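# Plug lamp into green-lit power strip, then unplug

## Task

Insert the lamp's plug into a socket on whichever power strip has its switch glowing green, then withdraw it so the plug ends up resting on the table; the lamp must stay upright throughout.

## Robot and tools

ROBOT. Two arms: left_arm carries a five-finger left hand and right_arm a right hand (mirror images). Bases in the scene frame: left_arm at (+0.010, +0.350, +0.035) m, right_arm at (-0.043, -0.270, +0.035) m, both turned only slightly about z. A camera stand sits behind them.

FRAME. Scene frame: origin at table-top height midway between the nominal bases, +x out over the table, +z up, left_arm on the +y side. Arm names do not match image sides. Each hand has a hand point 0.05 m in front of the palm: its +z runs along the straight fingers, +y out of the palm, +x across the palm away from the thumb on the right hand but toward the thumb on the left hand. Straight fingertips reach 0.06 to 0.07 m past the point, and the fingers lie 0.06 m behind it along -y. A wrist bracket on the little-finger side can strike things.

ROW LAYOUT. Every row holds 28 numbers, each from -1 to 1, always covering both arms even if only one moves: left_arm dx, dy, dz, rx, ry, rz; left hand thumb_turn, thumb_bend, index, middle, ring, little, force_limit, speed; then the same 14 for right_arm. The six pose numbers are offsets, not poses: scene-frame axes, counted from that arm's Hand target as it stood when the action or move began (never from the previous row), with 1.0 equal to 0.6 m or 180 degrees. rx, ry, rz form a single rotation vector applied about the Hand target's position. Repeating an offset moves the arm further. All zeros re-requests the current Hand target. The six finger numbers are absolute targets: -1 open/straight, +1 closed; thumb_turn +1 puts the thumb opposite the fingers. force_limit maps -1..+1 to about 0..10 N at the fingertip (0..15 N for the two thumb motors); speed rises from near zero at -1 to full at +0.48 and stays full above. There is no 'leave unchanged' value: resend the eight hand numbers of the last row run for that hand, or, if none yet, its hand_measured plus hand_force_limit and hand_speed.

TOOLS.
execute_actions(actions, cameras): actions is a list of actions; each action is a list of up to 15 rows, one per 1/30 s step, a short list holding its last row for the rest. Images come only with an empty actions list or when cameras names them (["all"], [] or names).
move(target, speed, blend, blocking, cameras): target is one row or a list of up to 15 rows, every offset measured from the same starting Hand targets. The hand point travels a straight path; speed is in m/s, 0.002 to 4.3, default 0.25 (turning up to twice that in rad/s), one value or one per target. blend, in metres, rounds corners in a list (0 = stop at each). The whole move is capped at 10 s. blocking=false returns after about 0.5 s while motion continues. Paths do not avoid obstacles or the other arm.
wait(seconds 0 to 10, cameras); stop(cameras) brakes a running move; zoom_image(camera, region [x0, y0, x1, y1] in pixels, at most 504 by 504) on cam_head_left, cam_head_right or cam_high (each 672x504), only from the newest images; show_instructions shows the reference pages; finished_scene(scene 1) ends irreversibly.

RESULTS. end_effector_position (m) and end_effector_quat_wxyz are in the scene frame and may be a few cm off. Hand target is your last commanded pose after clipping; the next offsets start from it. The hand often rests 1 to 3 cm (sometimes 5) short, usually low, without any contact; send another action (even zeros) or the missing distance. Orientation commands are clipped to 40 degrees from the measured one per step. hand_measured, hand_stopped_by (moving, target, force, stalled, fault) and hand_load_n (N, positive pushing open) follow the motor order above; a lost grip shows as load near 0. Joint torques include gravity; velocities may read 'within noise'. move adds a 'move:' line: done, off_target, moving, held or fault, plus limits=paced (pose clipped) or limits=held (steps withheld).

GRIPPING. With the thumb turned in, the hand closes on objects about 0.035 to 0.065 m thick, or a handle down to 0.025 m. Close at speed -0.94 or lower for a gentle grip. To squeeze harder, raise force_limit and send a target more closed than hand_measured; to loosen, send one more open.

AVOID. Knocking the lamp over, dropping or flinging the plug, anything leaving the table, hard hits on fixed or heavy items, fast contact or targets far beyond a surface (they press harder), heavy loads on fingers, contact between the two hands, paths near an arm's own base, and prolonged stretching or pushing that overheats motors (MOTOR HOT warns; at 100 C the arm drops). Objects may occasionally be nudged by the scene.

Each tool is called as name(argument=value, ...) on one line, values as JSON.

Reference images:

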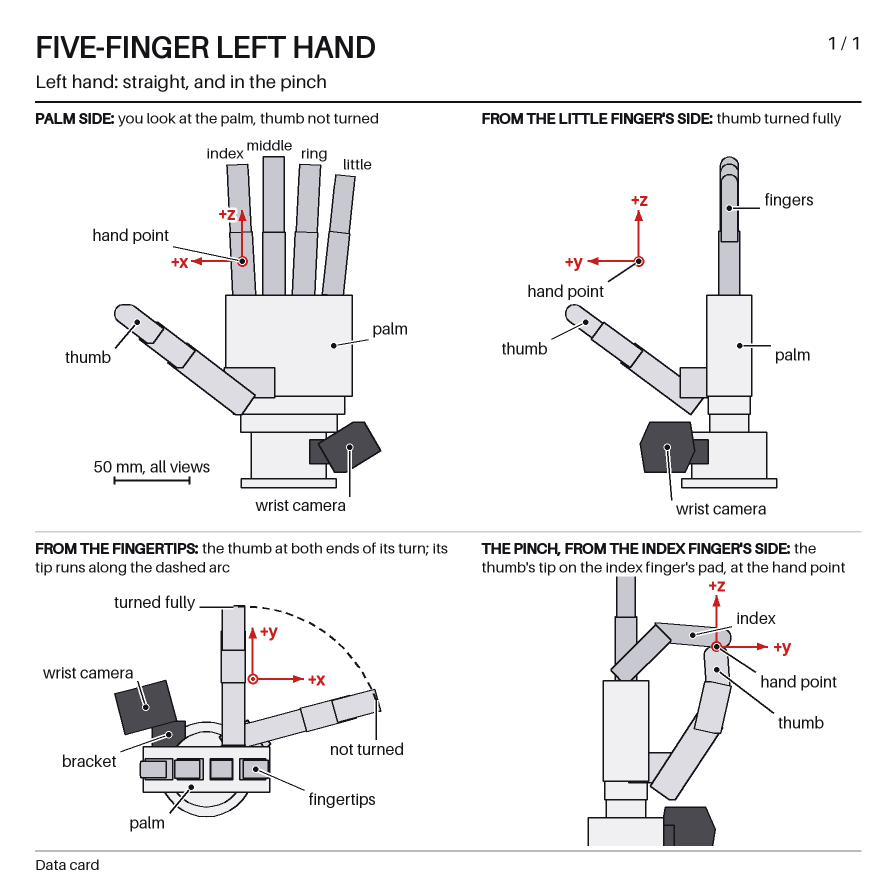

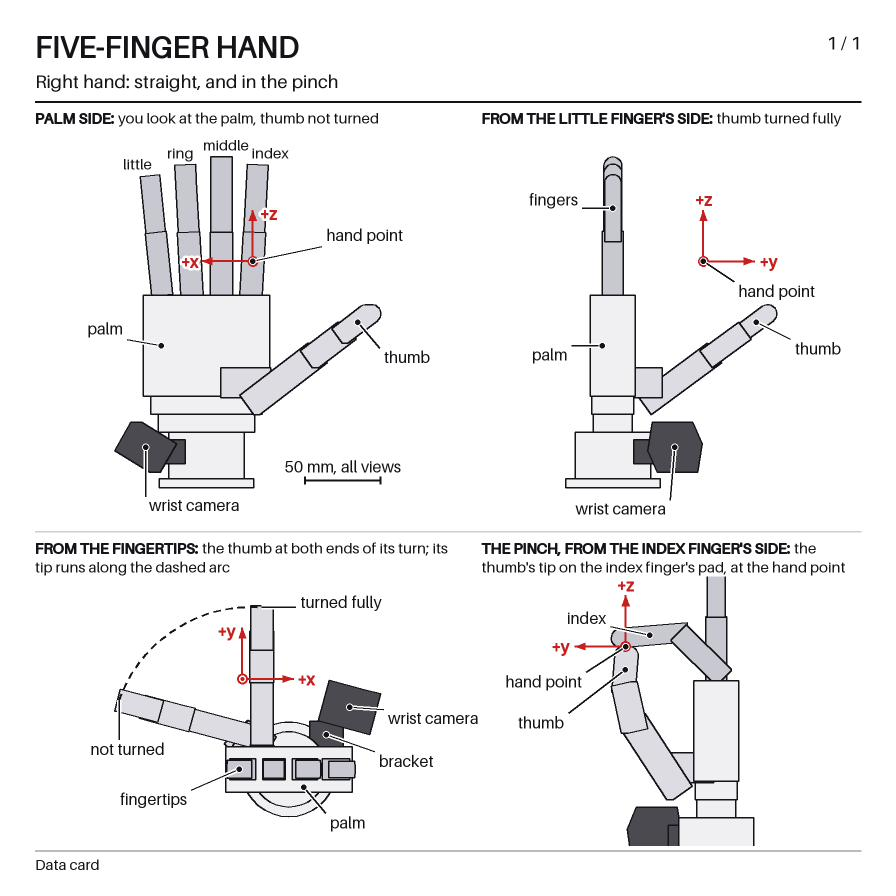

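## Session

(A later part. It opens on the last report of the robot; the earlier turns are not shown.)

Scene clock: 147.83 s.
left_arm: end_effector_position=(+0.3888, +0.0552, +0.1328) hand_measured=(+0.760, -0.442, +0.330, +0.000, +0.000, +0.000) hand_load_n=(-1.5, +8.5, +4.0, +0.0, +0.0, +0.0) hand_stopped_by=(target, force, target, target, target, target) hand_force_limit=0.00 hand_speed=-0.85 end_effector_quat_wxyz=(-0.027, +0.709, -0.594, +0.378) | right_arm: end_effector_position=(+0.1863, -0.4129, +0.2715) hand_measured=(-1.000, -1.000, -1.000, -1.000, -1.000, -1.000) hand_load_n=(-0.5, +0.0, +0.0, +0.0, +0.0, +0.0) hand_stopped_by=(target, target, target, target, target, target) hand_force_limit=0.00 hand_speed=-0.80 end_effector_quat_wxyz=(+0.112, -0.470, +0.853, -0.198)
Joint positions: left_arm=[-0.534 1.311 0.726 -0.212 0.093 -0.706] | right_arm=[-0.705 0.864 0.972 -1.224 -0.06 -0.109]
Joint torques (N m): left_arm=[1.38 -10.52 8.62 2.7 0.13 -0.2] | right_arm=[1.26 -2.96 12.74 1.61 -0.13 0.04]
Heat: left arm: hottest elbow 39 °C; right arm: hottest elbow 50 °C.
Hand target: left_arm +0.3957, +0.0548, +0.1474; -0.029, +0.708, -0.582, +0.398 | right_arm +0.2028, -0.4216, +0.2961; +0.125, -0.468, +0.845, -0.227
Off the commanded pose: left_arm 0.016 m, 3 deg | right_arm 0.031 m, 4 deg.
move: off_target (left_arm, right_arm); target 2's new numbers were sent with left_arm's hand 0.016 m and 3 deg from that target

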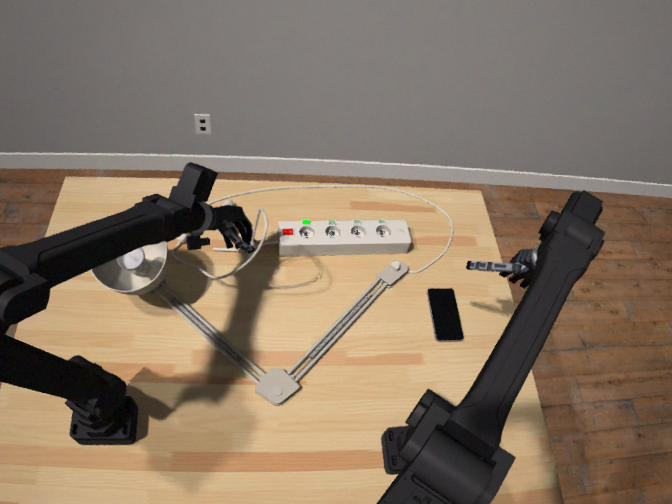

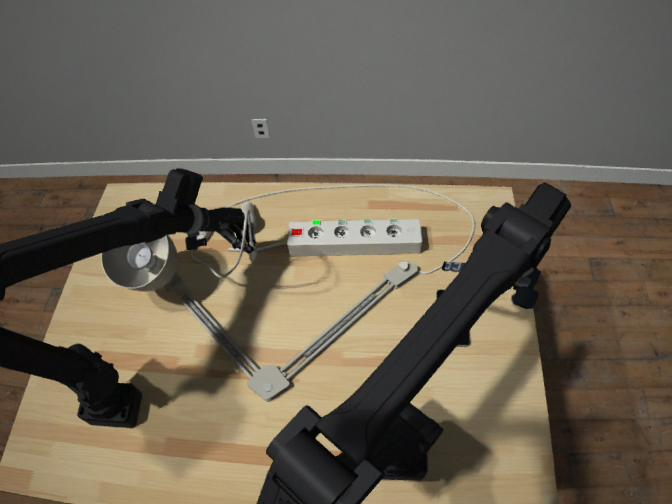

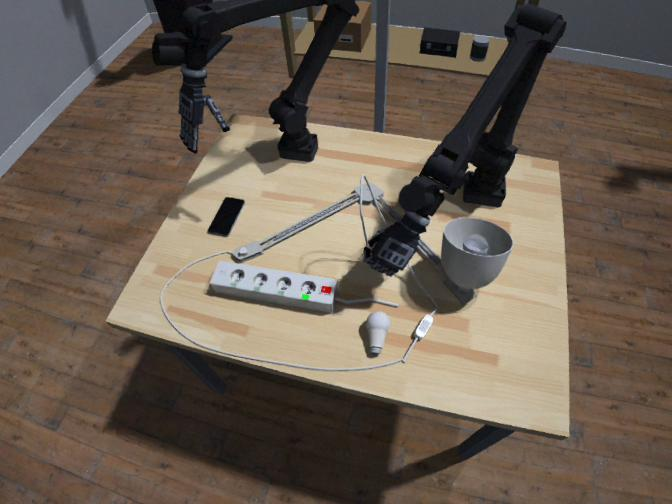

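move(target=[[0.04,-0.1,0.0,-0.05,0,0,0.76,0.33,0.33,-0.5,-0.5,-0.5,0.0,-0.85,0,0,0,0,0,0,-1,-1,-1,-1,-1,-1,0,-0.8],[0.117,-0.208,0.0,-0.05,0,0,0.76,0.36,0.33,-1,-1,-1,0.0,-0.85,0,0,0,0,0,0,-1,-1,-1,-1,-1,-1,0,-0.8]], speed=0.1, cameras=["cam_head_left","cam_head_right","cam_high"])

zoom_image(camera="cam_head_left", region=[260, 190, 330, 260])

zoom_image(camera="cam_head_right", region=[265, 190, 335, 260])

zoom_image(camera="cam_high", region=[270, 220, 370, 320])

Scene clock: 154.17 s.
left_arm: end_effector_position=(+0.4503, -0.0536, +0.1303) hand_measured=(+0.760, -0.442, +0.330, -1.000, -1.000, -1.000) hand_load_n=(-2.0, +8.0, +4.0, +0.0, +0.0, +0.0) hand_stopped_by=(target, force, target, target, target, target) hand_force_limit=0.00 hand_speed=-0.85 end_effector_quat_wxyz=(+0.024, +0.713, -0.556, +0.426) | right_arm: end_effector_position=(+0.1863, -0.4129, +0.2715) hand_measured=(-1.000, -1.000, -1.000, -1.000, -1.000, -1.000) hand_load_n=(+0.0, +0.0, +0.0, +0.0, +0.0, +0.0) hand_stopped_by=(target, target, target, target, target, target) hand_force_limit=0.00 hand_speed=-0.80 end_effector_quat_wxyz=(+0.112, -0.470, +0.853, -0.198)
Joint positions: left_arm=[-0.643 1.591 0.929 -0.029 0.091 -0.89] | right_arm=[-0.705 0.864 0.972 -1.224 -0.06 -0.109]
Joint torques (N m): left_arm=[0.03 -11.52 12.82 2.07 -0.08 -0.2] | right_arm=[1.32 -2.9 12.75 1.62 -0.13 0.03]
Heat: left arm: hottest elbow 40 °C; right arm: hottest elbow 50 °C.
Hand target: left_arm +0.4659, -0.0700, +0.1473; +0.027, +0.708, -0.549, +0.442 | right_arm +0.2028, -0.4216, +0.2961; +0.125, -0.468, +0.845, -0.227
Off the commanded pose: left_arm 0.028 m, 2 deg | right_arm 0.031 m, 4 deg.
move: off_target (left_arm, right_arm); target 2's new numbers were sent with left_arm's hand 0.029 m and 2 deg from that target

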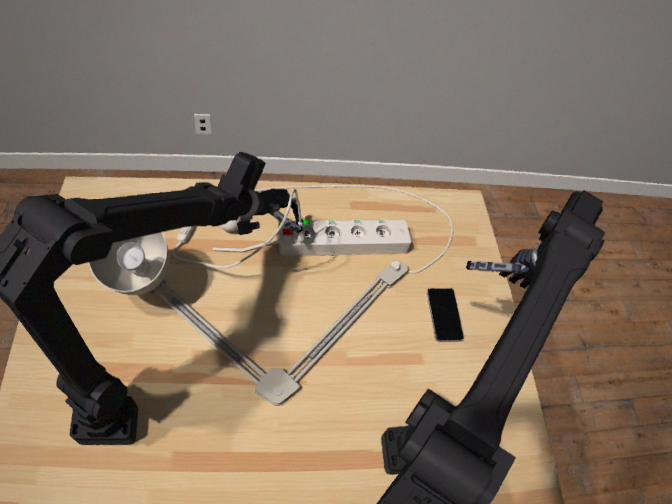

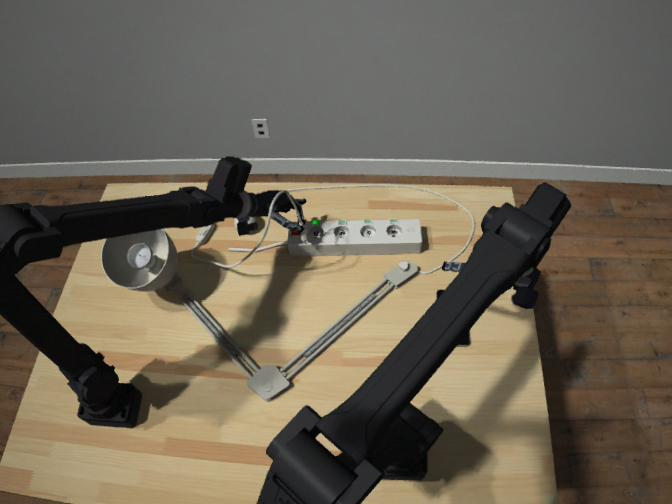

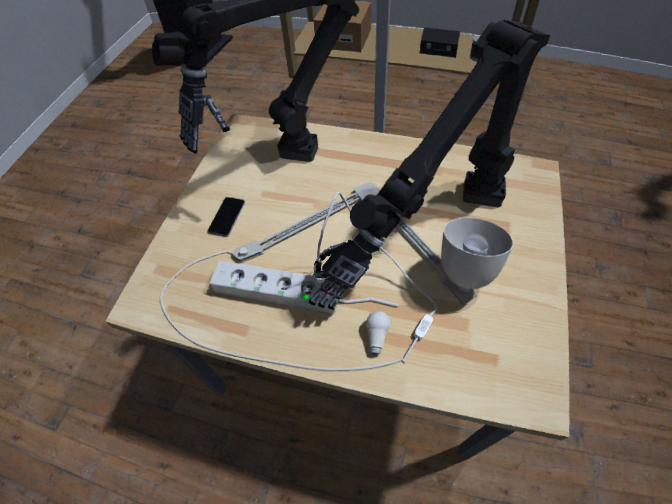

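Scaled by 7.200 from the camera's 672x504 image, which has a finer 960x720 frame.

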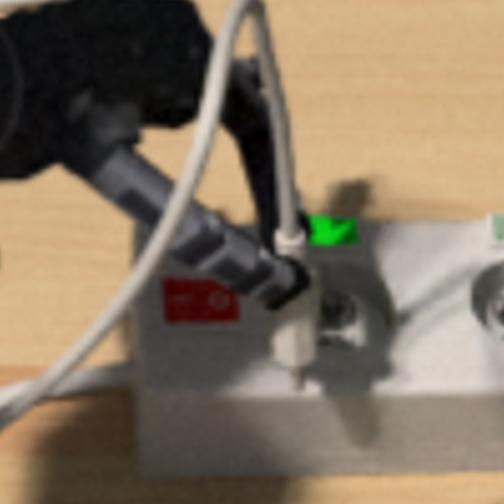

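Scaled by 7.200 from the camera's 672x504 image, which has a finer 960x720 frame.

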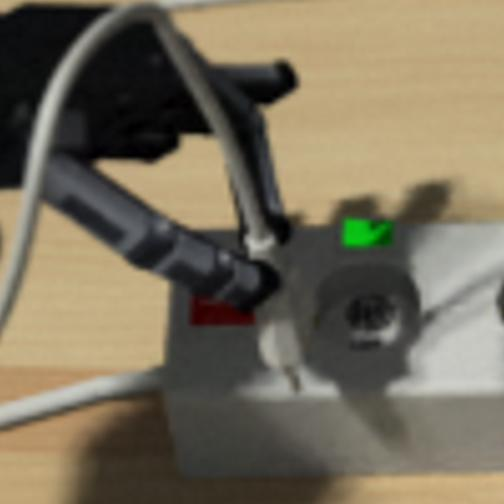

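Scaled by 5.040 from the camera's 672x504 image, which has a finer 960x720 frame.

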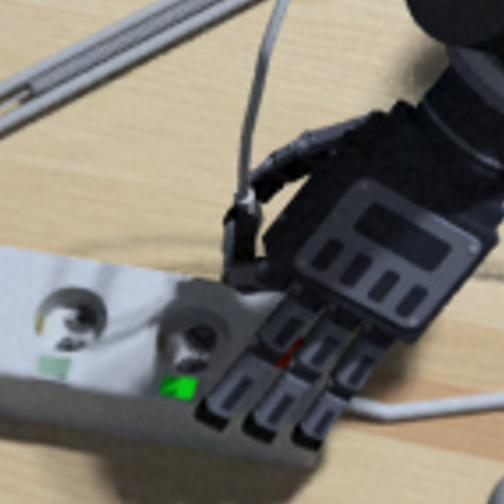

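zoom_image(camera="cam_head_left", region=[288, 215, 318, 250])

zoom_image(camera="cam_head_right", region=[292, 215, 327, 250])

Scaled by 14.400 from the camera's 672x504 image, which has a finer 960x720 frame.

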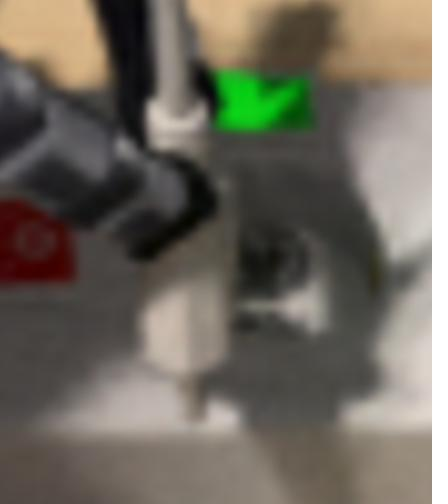

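Scaled by 14.400 from the camera's 672x504 image, which has a finer 960x720 frame.

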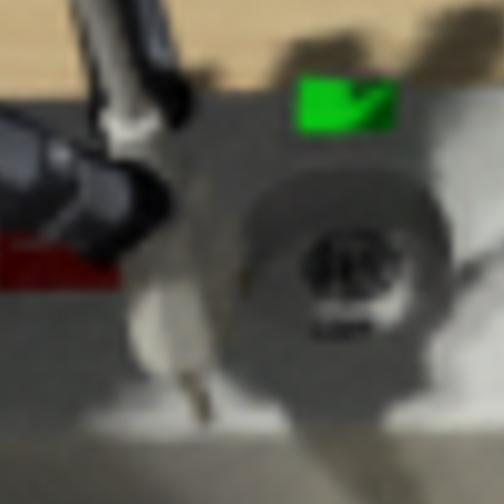

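move(target=[0.06,-0.04,0.0,0.028,0,0,0.76,0.39,0.33,-1,-1,-1,0.0,-0.85,0,0,0,0,0,0,-1,-1,-1,-1,-1,-1,0,-0.8], speed=0.1, cameras=["cam_head_left","cam_head_right"])

zoom_image(camera="cam_head_left", region=[285, 195, 325, 240])

zoom_image(camera="cam_head_right", region=[290, 195, 330, 240])

Scene clock: 157.27 s.
left_arm: end_effector_position=(+0.4882, -0.0782, +0.1315) hand_measured=(+0.760, -0.442, +0.330, -1.000, -1.000, -1.000) hand_load_n=(-2.0, +8.0, +4.5, +0.0, +0.0, +0.0) hand_stopped_by=(target, force, target, target, target, target) hand_force_limit=0.00 hand_speed=-0.85 end_effector_quat_wxyz=(-0.002, +0.719, -0.566, +0.403) | right_arm: end_effector_position=(+0.1863, -0.4129, +0.2715) hand_measured=(-1.000, -1.000, -1.000, -1.000, -1.000, -1.000) hand_load_n=(+0.0, +0.0, +0.0, +0.0, +0.0, +0.0) hand_stopped_by=(target, target, target, target, target, target) hand_force_limit=0.00 hand_speed=-0.80 end_effector_quat_wxyz=(+0.112, -0.470, +0.853, -0.198)
Joint positions: left_arm=[-0.659 1.688 1.101 -0.155 0.033 -0.869] | right_arm=[-0.705 0.864 0.972 -1.224 -0.06 -0.109]
Joint torques (N m): left_arm=[-0.09 -13.39 13.26 1.74 -0.12 0] | right_arm=[1.26 -2.84 12.71 1.62 -0.14 0.04]
Heat: left arm: hottest elbow 40 °C; right arm: hottest elbow 51 °C.
Hand target: left_arm +0.5018, -0.0941, +0.1471; -0.004, +0.709, -0.568, +0.417 | right_arm +0.2028, -0.4216, +0.2961; +0.125, -0.468, +0.845, -0.227
Off the commanded pose: left_arm 0.026 m, 2 deg | right_arm 0.031 m, 4 deg.
move: off_target (left_arm, right_arm)
Images, in order (width x height): cam_head_left 672x504, cam_head_right 672x504.

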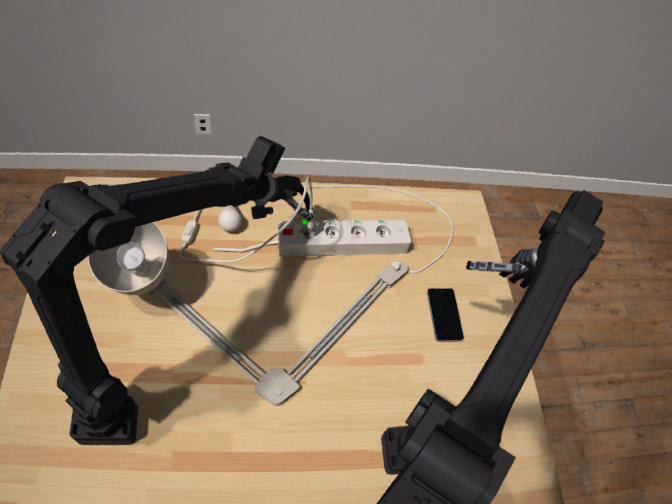

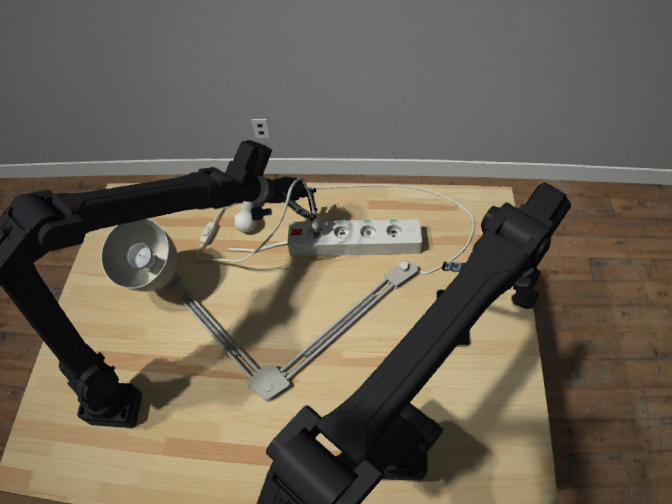

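Scaled by 11.200 from the camera's 672x504 image, which has a finer 960x720 frame.

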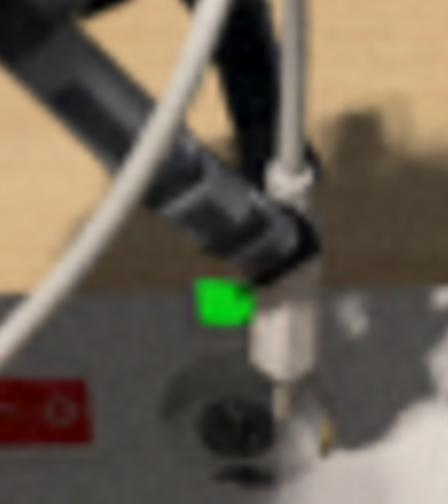

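Scaled by 11.200 from the camera's 672x504 image, which has a finer 960x720 frame.

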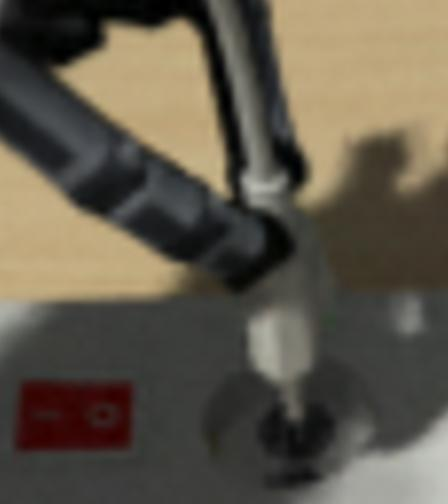

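move(target=[0.0167,0.037,-0.058,0,0,0,0.76,0.42,0.33,-1,-1,-1,0.0,-0.85,0,0,0,0,0,0,-1,-1,-1,-1,-1,-1,0,-0.8], speed=0.05, cameras=["cam_head_left","cam_head_right"])

zoom_image(camera="cam_head_left", region=[285, 200, 325, 245])

zoom_image(camera="cam_head_right", region=[290, 200, 330, 245])

Scene clock: 159.97 s.
left_arm: end_effector_position=(+0.5044, -0.0714, +0.1146) hand_measured=(+0.760, -0.442, +0.330, -1.000, -1.000, -1.000) hand_load_n=(-1.5, +7.5, +4.0, +0.0, +0.0, +0.0) hand_stopped_by=(target, force, target, target, target, target) hand_force_limit=0.00 hand_speed=-0.85 end_effector_quat_wxyz=(-0.002, +0.713, -0.568, +0.411) | right_arm: end_effector_position=(+0.1863, -0.4129, +0.2715) hand_measured=(-1.000, -1.000, -1.000, -1.000, -1.000, -1.000) hand_load_n=(+0.0, +0.0, +0.0, +0.0, +0.0, +0.0) hand_stopped_by=(target, target, target, target, target, target) hand_force_limit=0.00 hand_speed=-0.80 end_effector_quat_wxyz=(+0.112, -0.470, +0.853, -0.198)
Joint positions: left_arm=[-0.628 1.734 1.102 -0.093 0.062 -0.838] | right_arm=[-0.705 0.864 0.972 -1.224 -0.06 -0.109]
Joint torques (N m): left_arm=[1.26 -13.86 9.06 2.88 0.11 0] | right_arm=[1.26 -2.78 12.72 1.65 -0.13 0.03]
Heat: left arm: hottest elbow 40 °C; right arm: hottest elbow 51 °C.
Hand target: left_arm +0.5120, -0.0719, +0.1125; -0.004, +0.709, -0.568, +0.418 | right_arm +0.2028, -0.4216, +0.2961; +0.125, -0.468, +0.845, -0.227
Off the commanded pose: left_arm 0.008 m, 1 deg | right_arm 0.031 m, 4 deg.
move: off_target (right_arm)
Images, in order (width x height): cam_head_left 672x504, cam_head_right 672x504.

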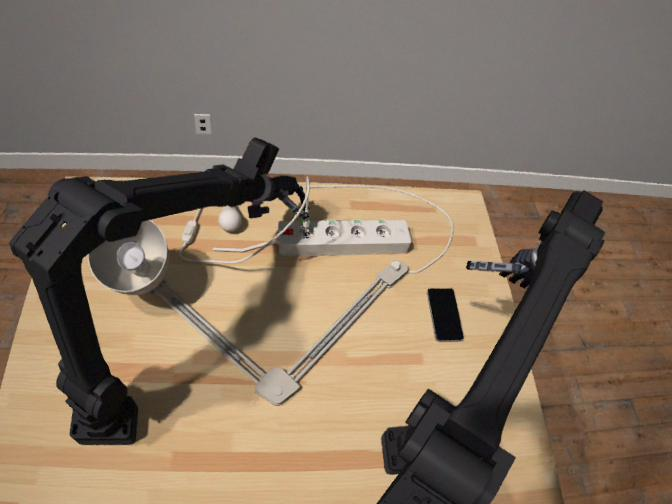

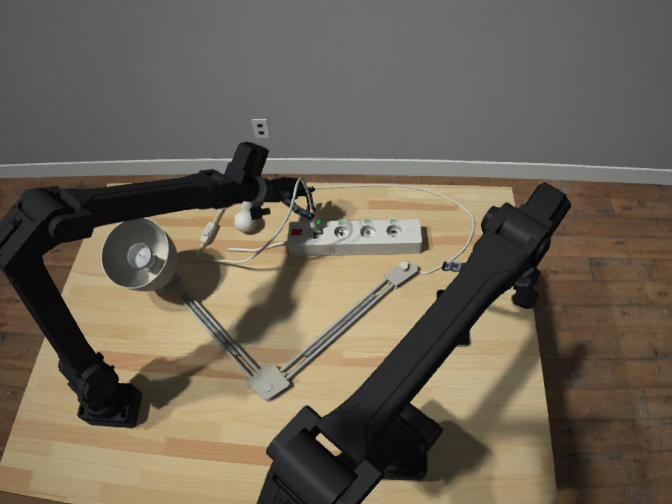

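Scaled by 11.200 from the camera's 672x504 image, which has a finer 960x720 frame.

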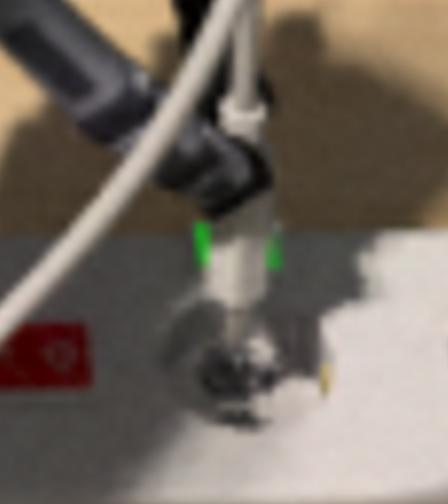

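Scaled by 11.200 from the camera's 672x504 image, which has a finer 960x720 frame.

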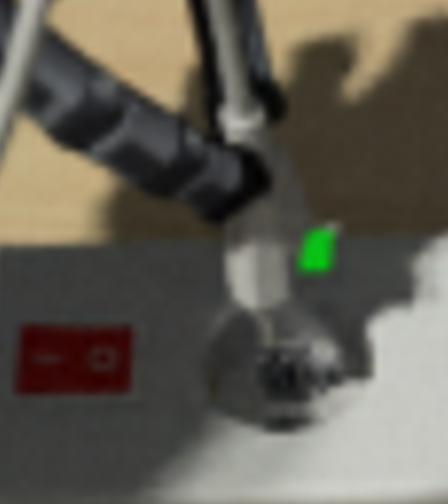

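move(target=[-0.005,-0.025,-0.02,0,0,0,0.76,0.45,0.33,-1,-1,-1,0.0,-0.85,0,0,0,0,0,0,-1,-1,-1,-1,-1,-1,0,-0.8], speed=0.05, cameras=["cam_head_left","cam_head_right"])

zoom_image(camera="cam_head_left", region=[290, 205, 325, 245])

zoom_image(camera="cam_head_right", region=[295, 205, 330, 245])

Scene clock: 161.60 s.
left_arm: end_effector_position=(+0.5056, -0.0794, +0.1113) hand_measured=(+0.760, -0.442, +0.330, -1.000, -1.000, -1.000) hand_load_n=(-1.0, +8.5, +2.5, +0.0, +0.0, +0.0) hand_stopped_by=(target, force, target, target, target, target) hand_force_limit=0.00 hand_speed=-0.85 end_effector_quat_wxyz=(-0.005, +0.708, -0.568, +0.420) | right_arm: end_effector_position=(+0.1863, -0.4129, +0.2715) hand_measured=(-1.000, -1.000, -1.000, -1.000, -1.000, -1.000) hand_load_n=(+0.0, +0.0, +0.5, +0.0, +0.0, +0.0) hand_stopped_by=(target, target, target, target, target, target) hand_force_limit=0.00 hand_speed=-0.80 end_effector_quat_wxyz=(+0.112, -0.470, +0.853, -0.198)
Joint positions: left_arm=[-0.641 1.749 1.102 -0.058 0.05 -0.841] | right_arm=[-0.705 0.864 0.972 -1.224 -0.06 -0.109]
Joint torques (N m): left_arm=[-0.15 -12.69 9.58 2.55 -0.21 -0.13] | right_arm=[1.2 -2.96 12.7 1.59 -0.14 0.03]
Heat: left arm: hottest elbow 40 °C; right arm: hottest elbow 51 °C.
Hand target: left_arm +0.5090, -0.0869, +0.1005; -0.004, +0.709, -0.568, +0.418 | right_arm +0.2028, -0.4216, +0.2961; +0.125, -0.468, +0.845, -0.227
Off the commanded pose: left_arm 0.014 m, 0 deg | right_arm 0.031 m, 4 deg.
move: off_target (left_arm, right_arm)
Images, in order (width x height): cam_head_left 672x504, cam_head_right 672x504.

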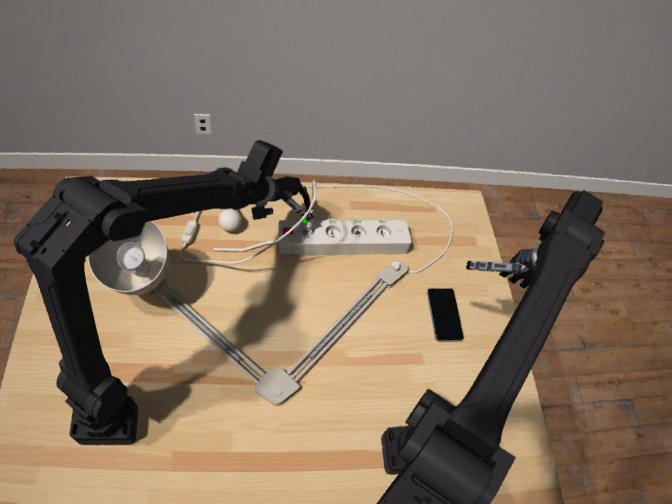

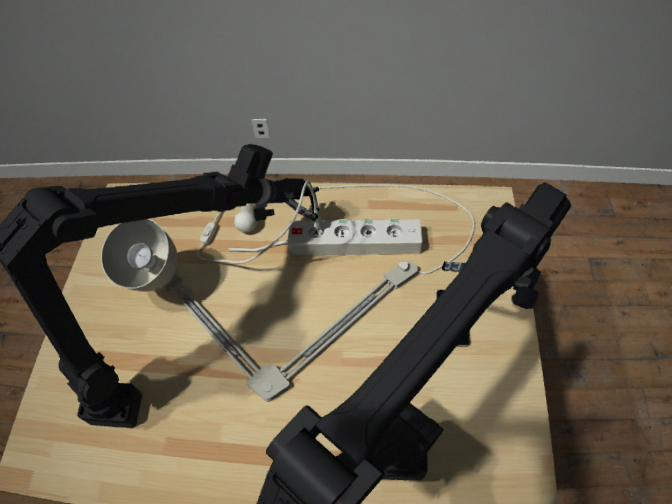

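Scaled by 12.600 from the camera's 672x504 image, which has a finer 960x720 frame.

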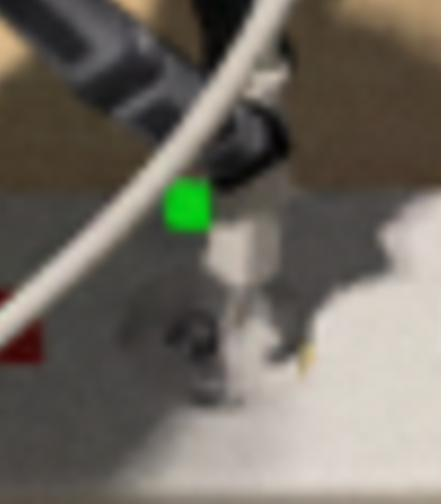

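Scaled by 12.600 from the camera's 672x504 image, which has a finer 960x720 frame.

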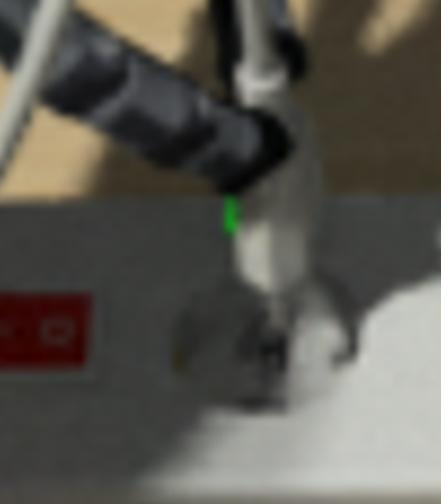

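move(target=[-0.01,0.019,-0.02,0,0,0,0.76,0.48,0.33,-1,-1,-1,0.0,-0.85,0,0,0,0,0,0,-1,-1,-1,-1,-1,-1,0,-0.8], speed=0.05, cameras=["cam_head_left","cam_head_right"])

zoom_image(camera="cam_head_left", region=[290, 205, 325, 245])

zoom_image(camera="cam_head_right", region=[295, 205, 330, 245])

Scene clock: 163.10 s.
left_arm: end_effector_position=(+0.5050, -0.0806, +0.1106) hand_measured=(+0.760, -0.442, +0.330, -1.000, -1.000, -1.000) hand_load_n=(+0.0, +9.0, +1.5, +0.0, +0.0, +0.0) hand_stopped_by=(target, force, target, target, target, target) hand_force_limit=0.00 hand_speed=-0.85 end_effector_quat_wxyz=(-0.002, +0.703, -0.565, +0.432) | right_arm: end_effector_position=(+0.1863, -0.4129, +0.2715) hand_measured=(-1.000, -1.000, -1.000, -1.000, -1.000, -1.000) hand_load_n=(+0.0, +0.0, +0.0, +0.0, +0.0, +0.0) hand_stopped_by=(target, target, target, target, target, target) hand_force_limit=0.00 hand_speed=-0.80 end_effector_quat_wxyz=(+0.112, -0.470, +0.853, -0.198)
Joint positions: left_arm=[-0.641 1.751 1.083 -0.012 0.057 -0.842] | right_arm=[-0.705 0.864 0.972 -1.224 -0.06 -0.109]
Joint torques (N m): left_arm=[1.03 -12.98 7.12 2.37 -0.16 -0.06] | right_arm=[1.14 -2.84 12.71 1.61 -0.14 0.04]
Heat: left arm: hottest elbow 40 °C; right arm: hottest elbow 51 °C.
Hand target: left_arm +0.5029, -0.0755, +0.0885; -0.004, +0.709, -0.568, +0.418 | right_arm +0.2028, -0.4216, +0.2961; +0.125, -0.468, +0.845, -0.227
Off the commanded pose: left_arm 0.023 m, 2 deg | right_arm 0.031 m, 4 deg.
move: off_target (left_arm, right_arm)
Images, in order (width x height): cam_head_left 672x504, cam_head_right 672x504.

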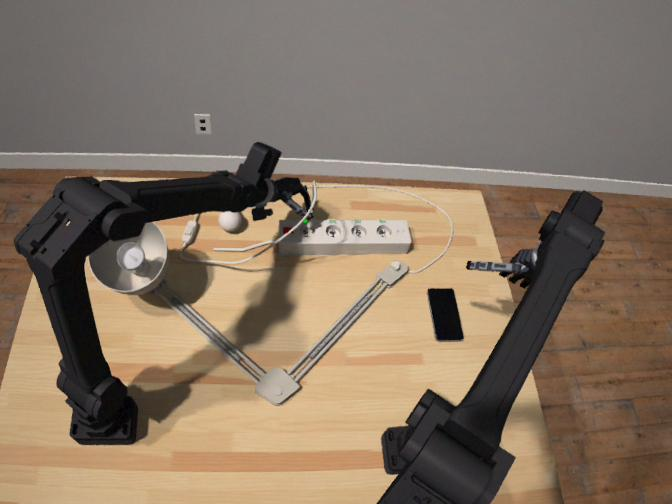

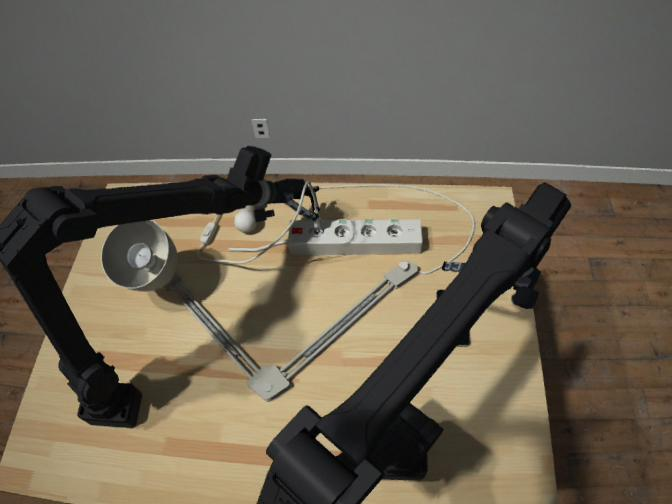

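Scaled by 12.600 from the camera's 672x504 image, which has a finer 960x720 frame.

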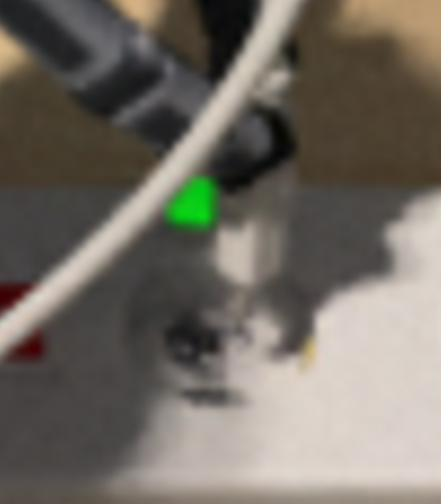

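Scaled by 12.600 from the camera's 672x504 image, which has a finer 960x720 frame.

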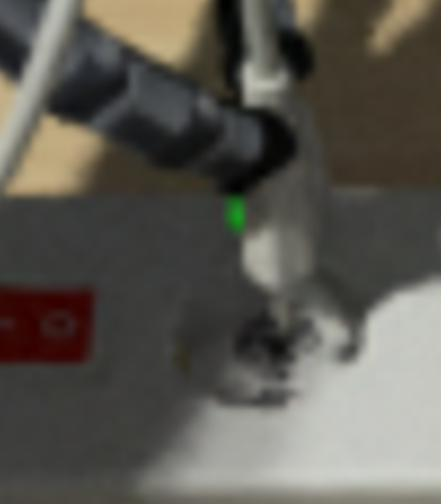

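move(target=[[0,0,0.06,0,0,0,0.76,0.51,0.33,-1,-1,-1,0.0,-0.85,0,0,0,0,0,0,-1,-1,-1,-1,-1,-1,0,-0.8],[-0.021,0,0.075,0,0,0,0.76,0.54,0.33,-1,-1,-1,0.0,-0.85,0,0,0,0,0,0,-1,-1,-1,-1,-1,-1,0,-0.8]], speed=0.05, cameras=["cam_head_left","cam_head_right"])

zoom_image(camera="cam_head_left", region=[290, 205, 325, 245])

zoom_image(camera="cam_head_right", region=[295, 205, 330, 245])

Scene clock: 166.43 s.
left_arm: end_effector_position=(+0.4930, -0.0704, +0.1150) hand_measured=(+0.760, -0.442, +0.330, -1.000, -1.000, -1.000) hand_load_n=(-1.0, +7.5, +5.0, +0.0, +0.0, +0.5) hand_stopped_by=(target, force, target, target, target, target) hand_force_limit=0.00 hand_speed=-0.85 end_effector_quat_wxyz=(-0.005, +0.714, -0.570, +0.406) | right_arm: end_effector_position=(+0.1863, -0.4129, +0.2715) hand_measured=(-1.000, -1.000, -1.000, -1.000, -1.000, -1.000) hand_load_n=(+0.0, +0.0, +0.0, +0.0, +0.0, +0.5) hand_stopped_by=(target, target, target, target, target, target) hand_force_limit=0.00 hand_speed=-0.80 end_effector_quat_wxyz=(+0.112, -0.470, +0.853, -0.198)
Joint positions: left_arm=[-0.642 1.712 1.08 -0.104 0.046 -0.843] | right_arm=[-0.705 0.864 0.972 -1.224 -0.06 -0.109]
Joint torques (N m): left_arm=[-0.09 -17.26 8.51 1.77 -0.12 -0.12] | right_arm=[1.26 -2.9 12.72 1.62 -0.13 0.04]
Heat: left arm: hottest elbow 40 °C; right arm: hottest elbow 51 °C.
Hand target: left_arm +0.4903, -0.0754, +0.1335; -0.004, +0.709, -0.568, +0.418 | right_arm +0.2028, -0.4216, +0.2961; +0.125, -0.468, +0.845, -0.227
Off the commanded pose: left_arm 0.019 m, 1 deg | right_arm 0.031 m, 4 deg.
move: off_target (left_arm, right_arm); target 2's new numbers were sent with left_arm's hand 0.019 m and 1 deg from that target
Images, in order (width x height): cam_head_left 672x504, cam_head_right 672x504.

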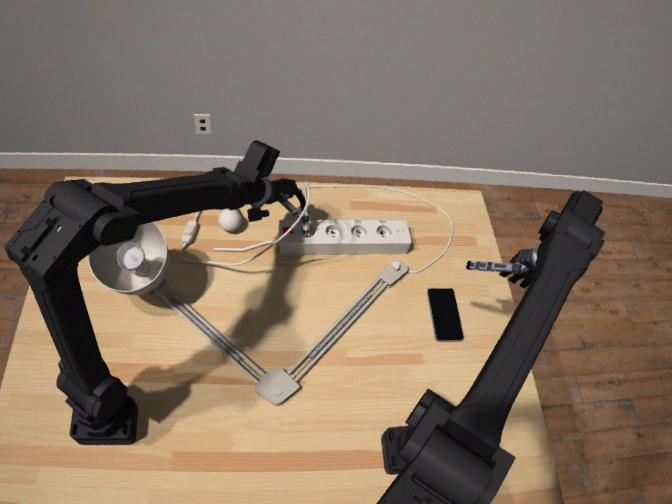

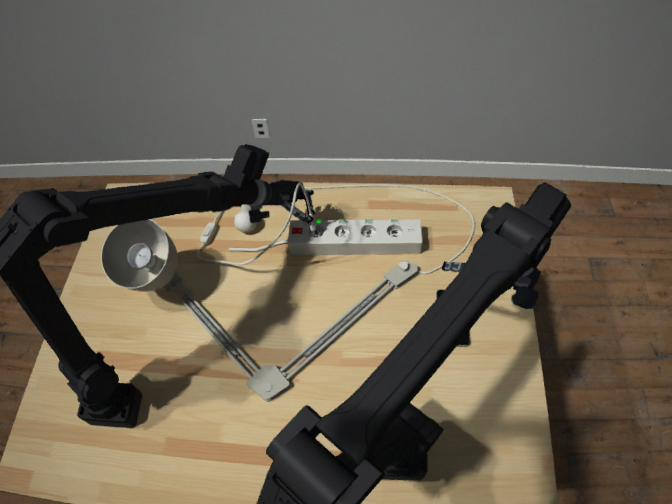

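Scaled by 12.600 from the camera's 672x504 image, which has a finer 960x720 frame.

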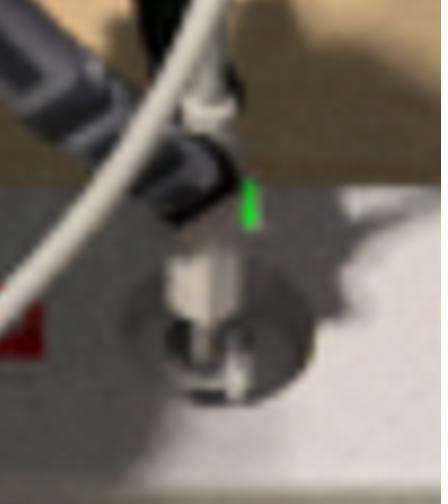

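Scaled by 12.600 from the camera's 672x504 image, which has a finer 960x720 frame.

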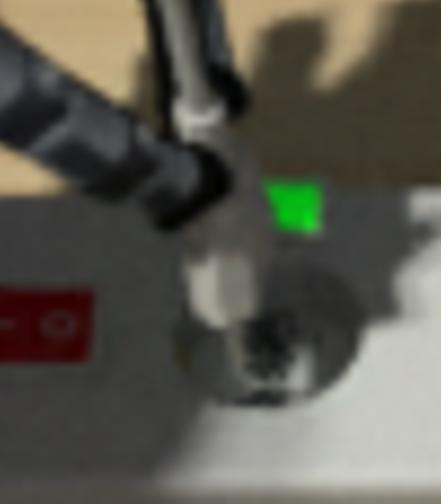

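zoom_image(camera="cam_head_left", region=[318, 212, 348, 252])

zoom_image(camera="cam_head_right", region=[325, 212, 355, 252])

zoom_image(camera="cam_high", region=[260, 240, 340, 320])

Scaled by 12.600 from the camera's 672x504 image, which has a finer 960x720 frame.

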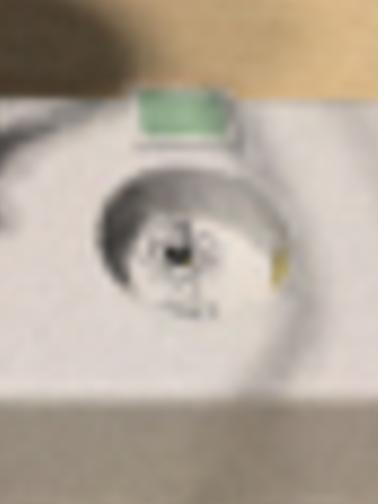

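Scaled by 12.600 from the camera's 672x504 image, which has a finer 960x720 frame.

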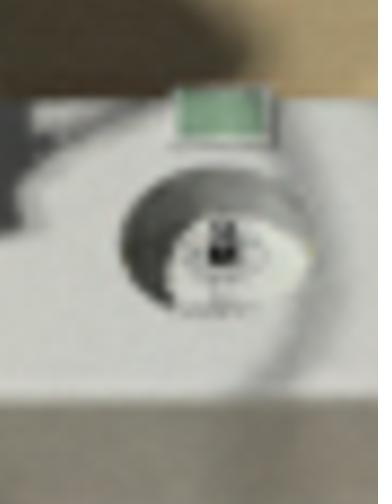

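This scene's latest camera images include none from cam_high. They are from: cam_head_left, cam_head_right. cam_high's image comes with the result of a call that names it in "cameras".

move(target=[-0.005,-0.0127,-0.043,0.014,0,0,0.76,0.57,0.33,-1,-1,-1,0.0,-0.85,0,0,0,0,0,0,-1,-1,-1,-1,-1,-1,0,-0.8], speed=0.05, cameras=["cam_head_left","cam_head_right","cam_high"])

zoom_image(camera="cam_head_left", region=[290, 205, 325, 245])

zoom_image(camera="cam_head_right", region=[295, 205, 330, 245])

zoom_image(camera="cam_high", region=[270, 240, 350, 320])

Scene clock: 168.57 s.
left_arm: end_effector_position=(+0.4879, -0.0781, +0.1130) hand_measured=(+0.760, -0.442, +0.330, -1.000, -1.000, -1.000) hand_load_n=(-1.0, +7.5, +5.0, -0.5, +0.0, +0.5) hand_stopped_by=(target, force, target, target, target, target) hand_force_limit=0.00 hand_speed=-0.85 end_effector_quat_wxyz=(-0.019, +0.712, -0.573, +0.405) | right_arm: end_effector_position=(+0.1863, -0.4129, +0.2715) hand_measured=(-1.000, -1.000, -1.000, -1.000, -1.000, -1.000) hand_load_n=(+0.0, +0.0, +0.0, +0.0, +0.0, +0.0) hand_stopped_by=(target, target, target, target, target, target) hand_force_limit=0.00 hand_speed=-0.80 end_effector_quat_wxyz=(+0.112, -0.470, +0.853, -0.198)
Joint positions: left_arm=[-0.669 1.712 1.08 -0.104 0.003 -0.843] | right_arm=[-0.705 0.864 0.972 -1.224 -0.06 -0.109]
Joint torques (N m): left_arm=[0.32 -13.68 8.69 2.4 -0.15 -0.04] | right_arm=[1.26 -3.02 12.71 1.62 -0.14 0.03]
Heat: left arm: hottest elbow 40 °C; right arm: hottest elbow 51 °C.
Hand target: left_arm +0.4872, -0.0831, +0.1077; -0.020, +0.709, -0.577, +0.405 | right_arm +0.2028, -0.4216, +0.2961; +0.125, -0.468, +0.845, -0.227
Off the commanded pose: left_arm 0.007 m, 1 deg | right_arm 0.031 m, 4 deg.
move: off_target (right_arm)

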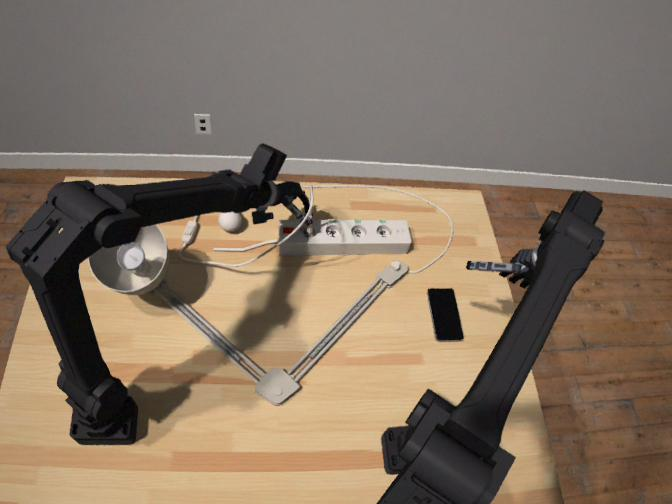

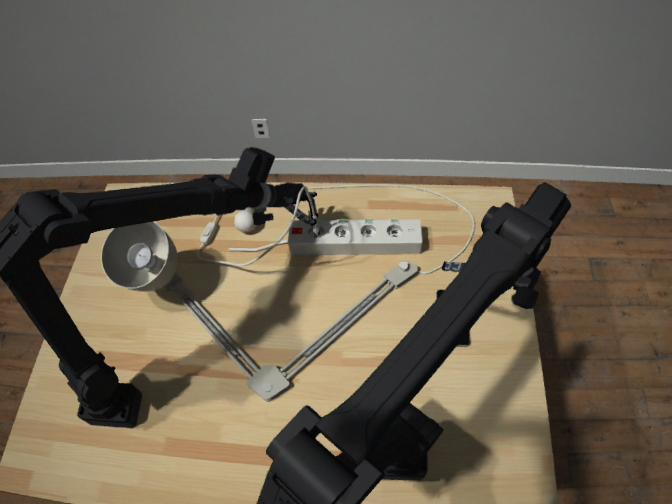

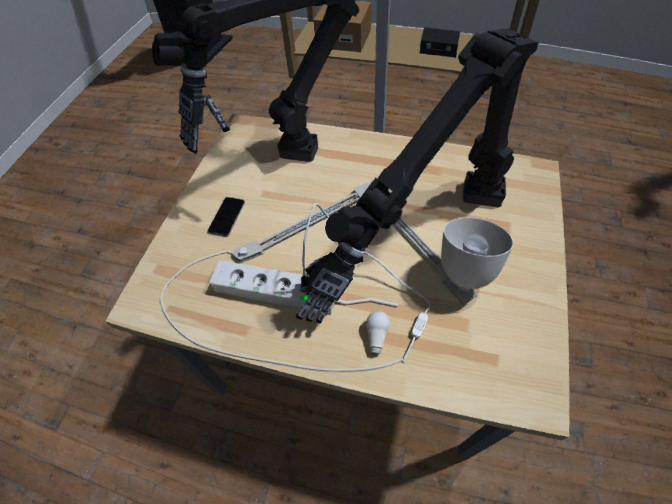

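Scaled by 12.600 from the camera's 672x504 image, which has a finer 960x720 frame.

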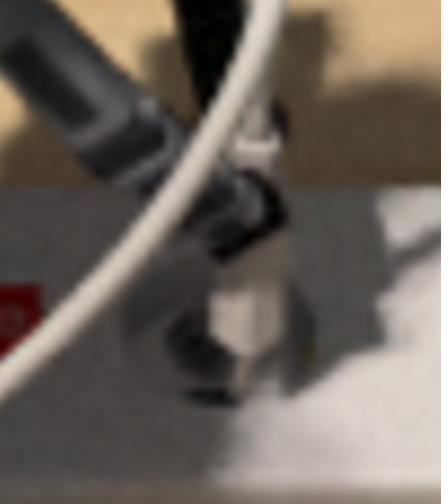

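Scaled by 12.600 from the camera's 672x504 image, which has a finer 960x720 frame.

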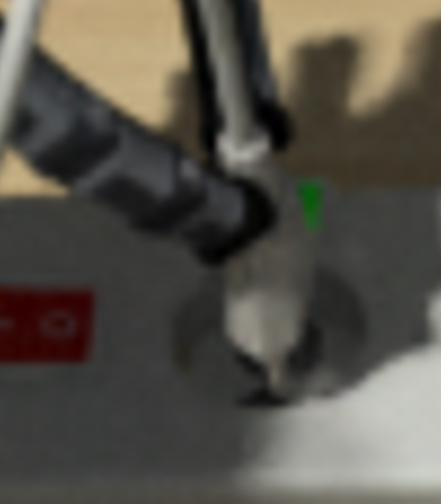

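Scaled by 6.300 from the camera's 672x504 image, which has a finer 960x720 frame.

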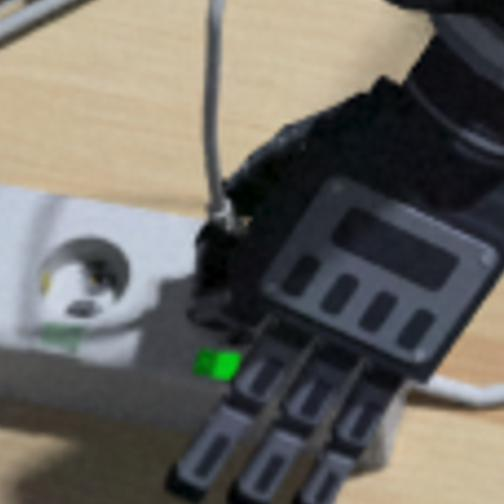

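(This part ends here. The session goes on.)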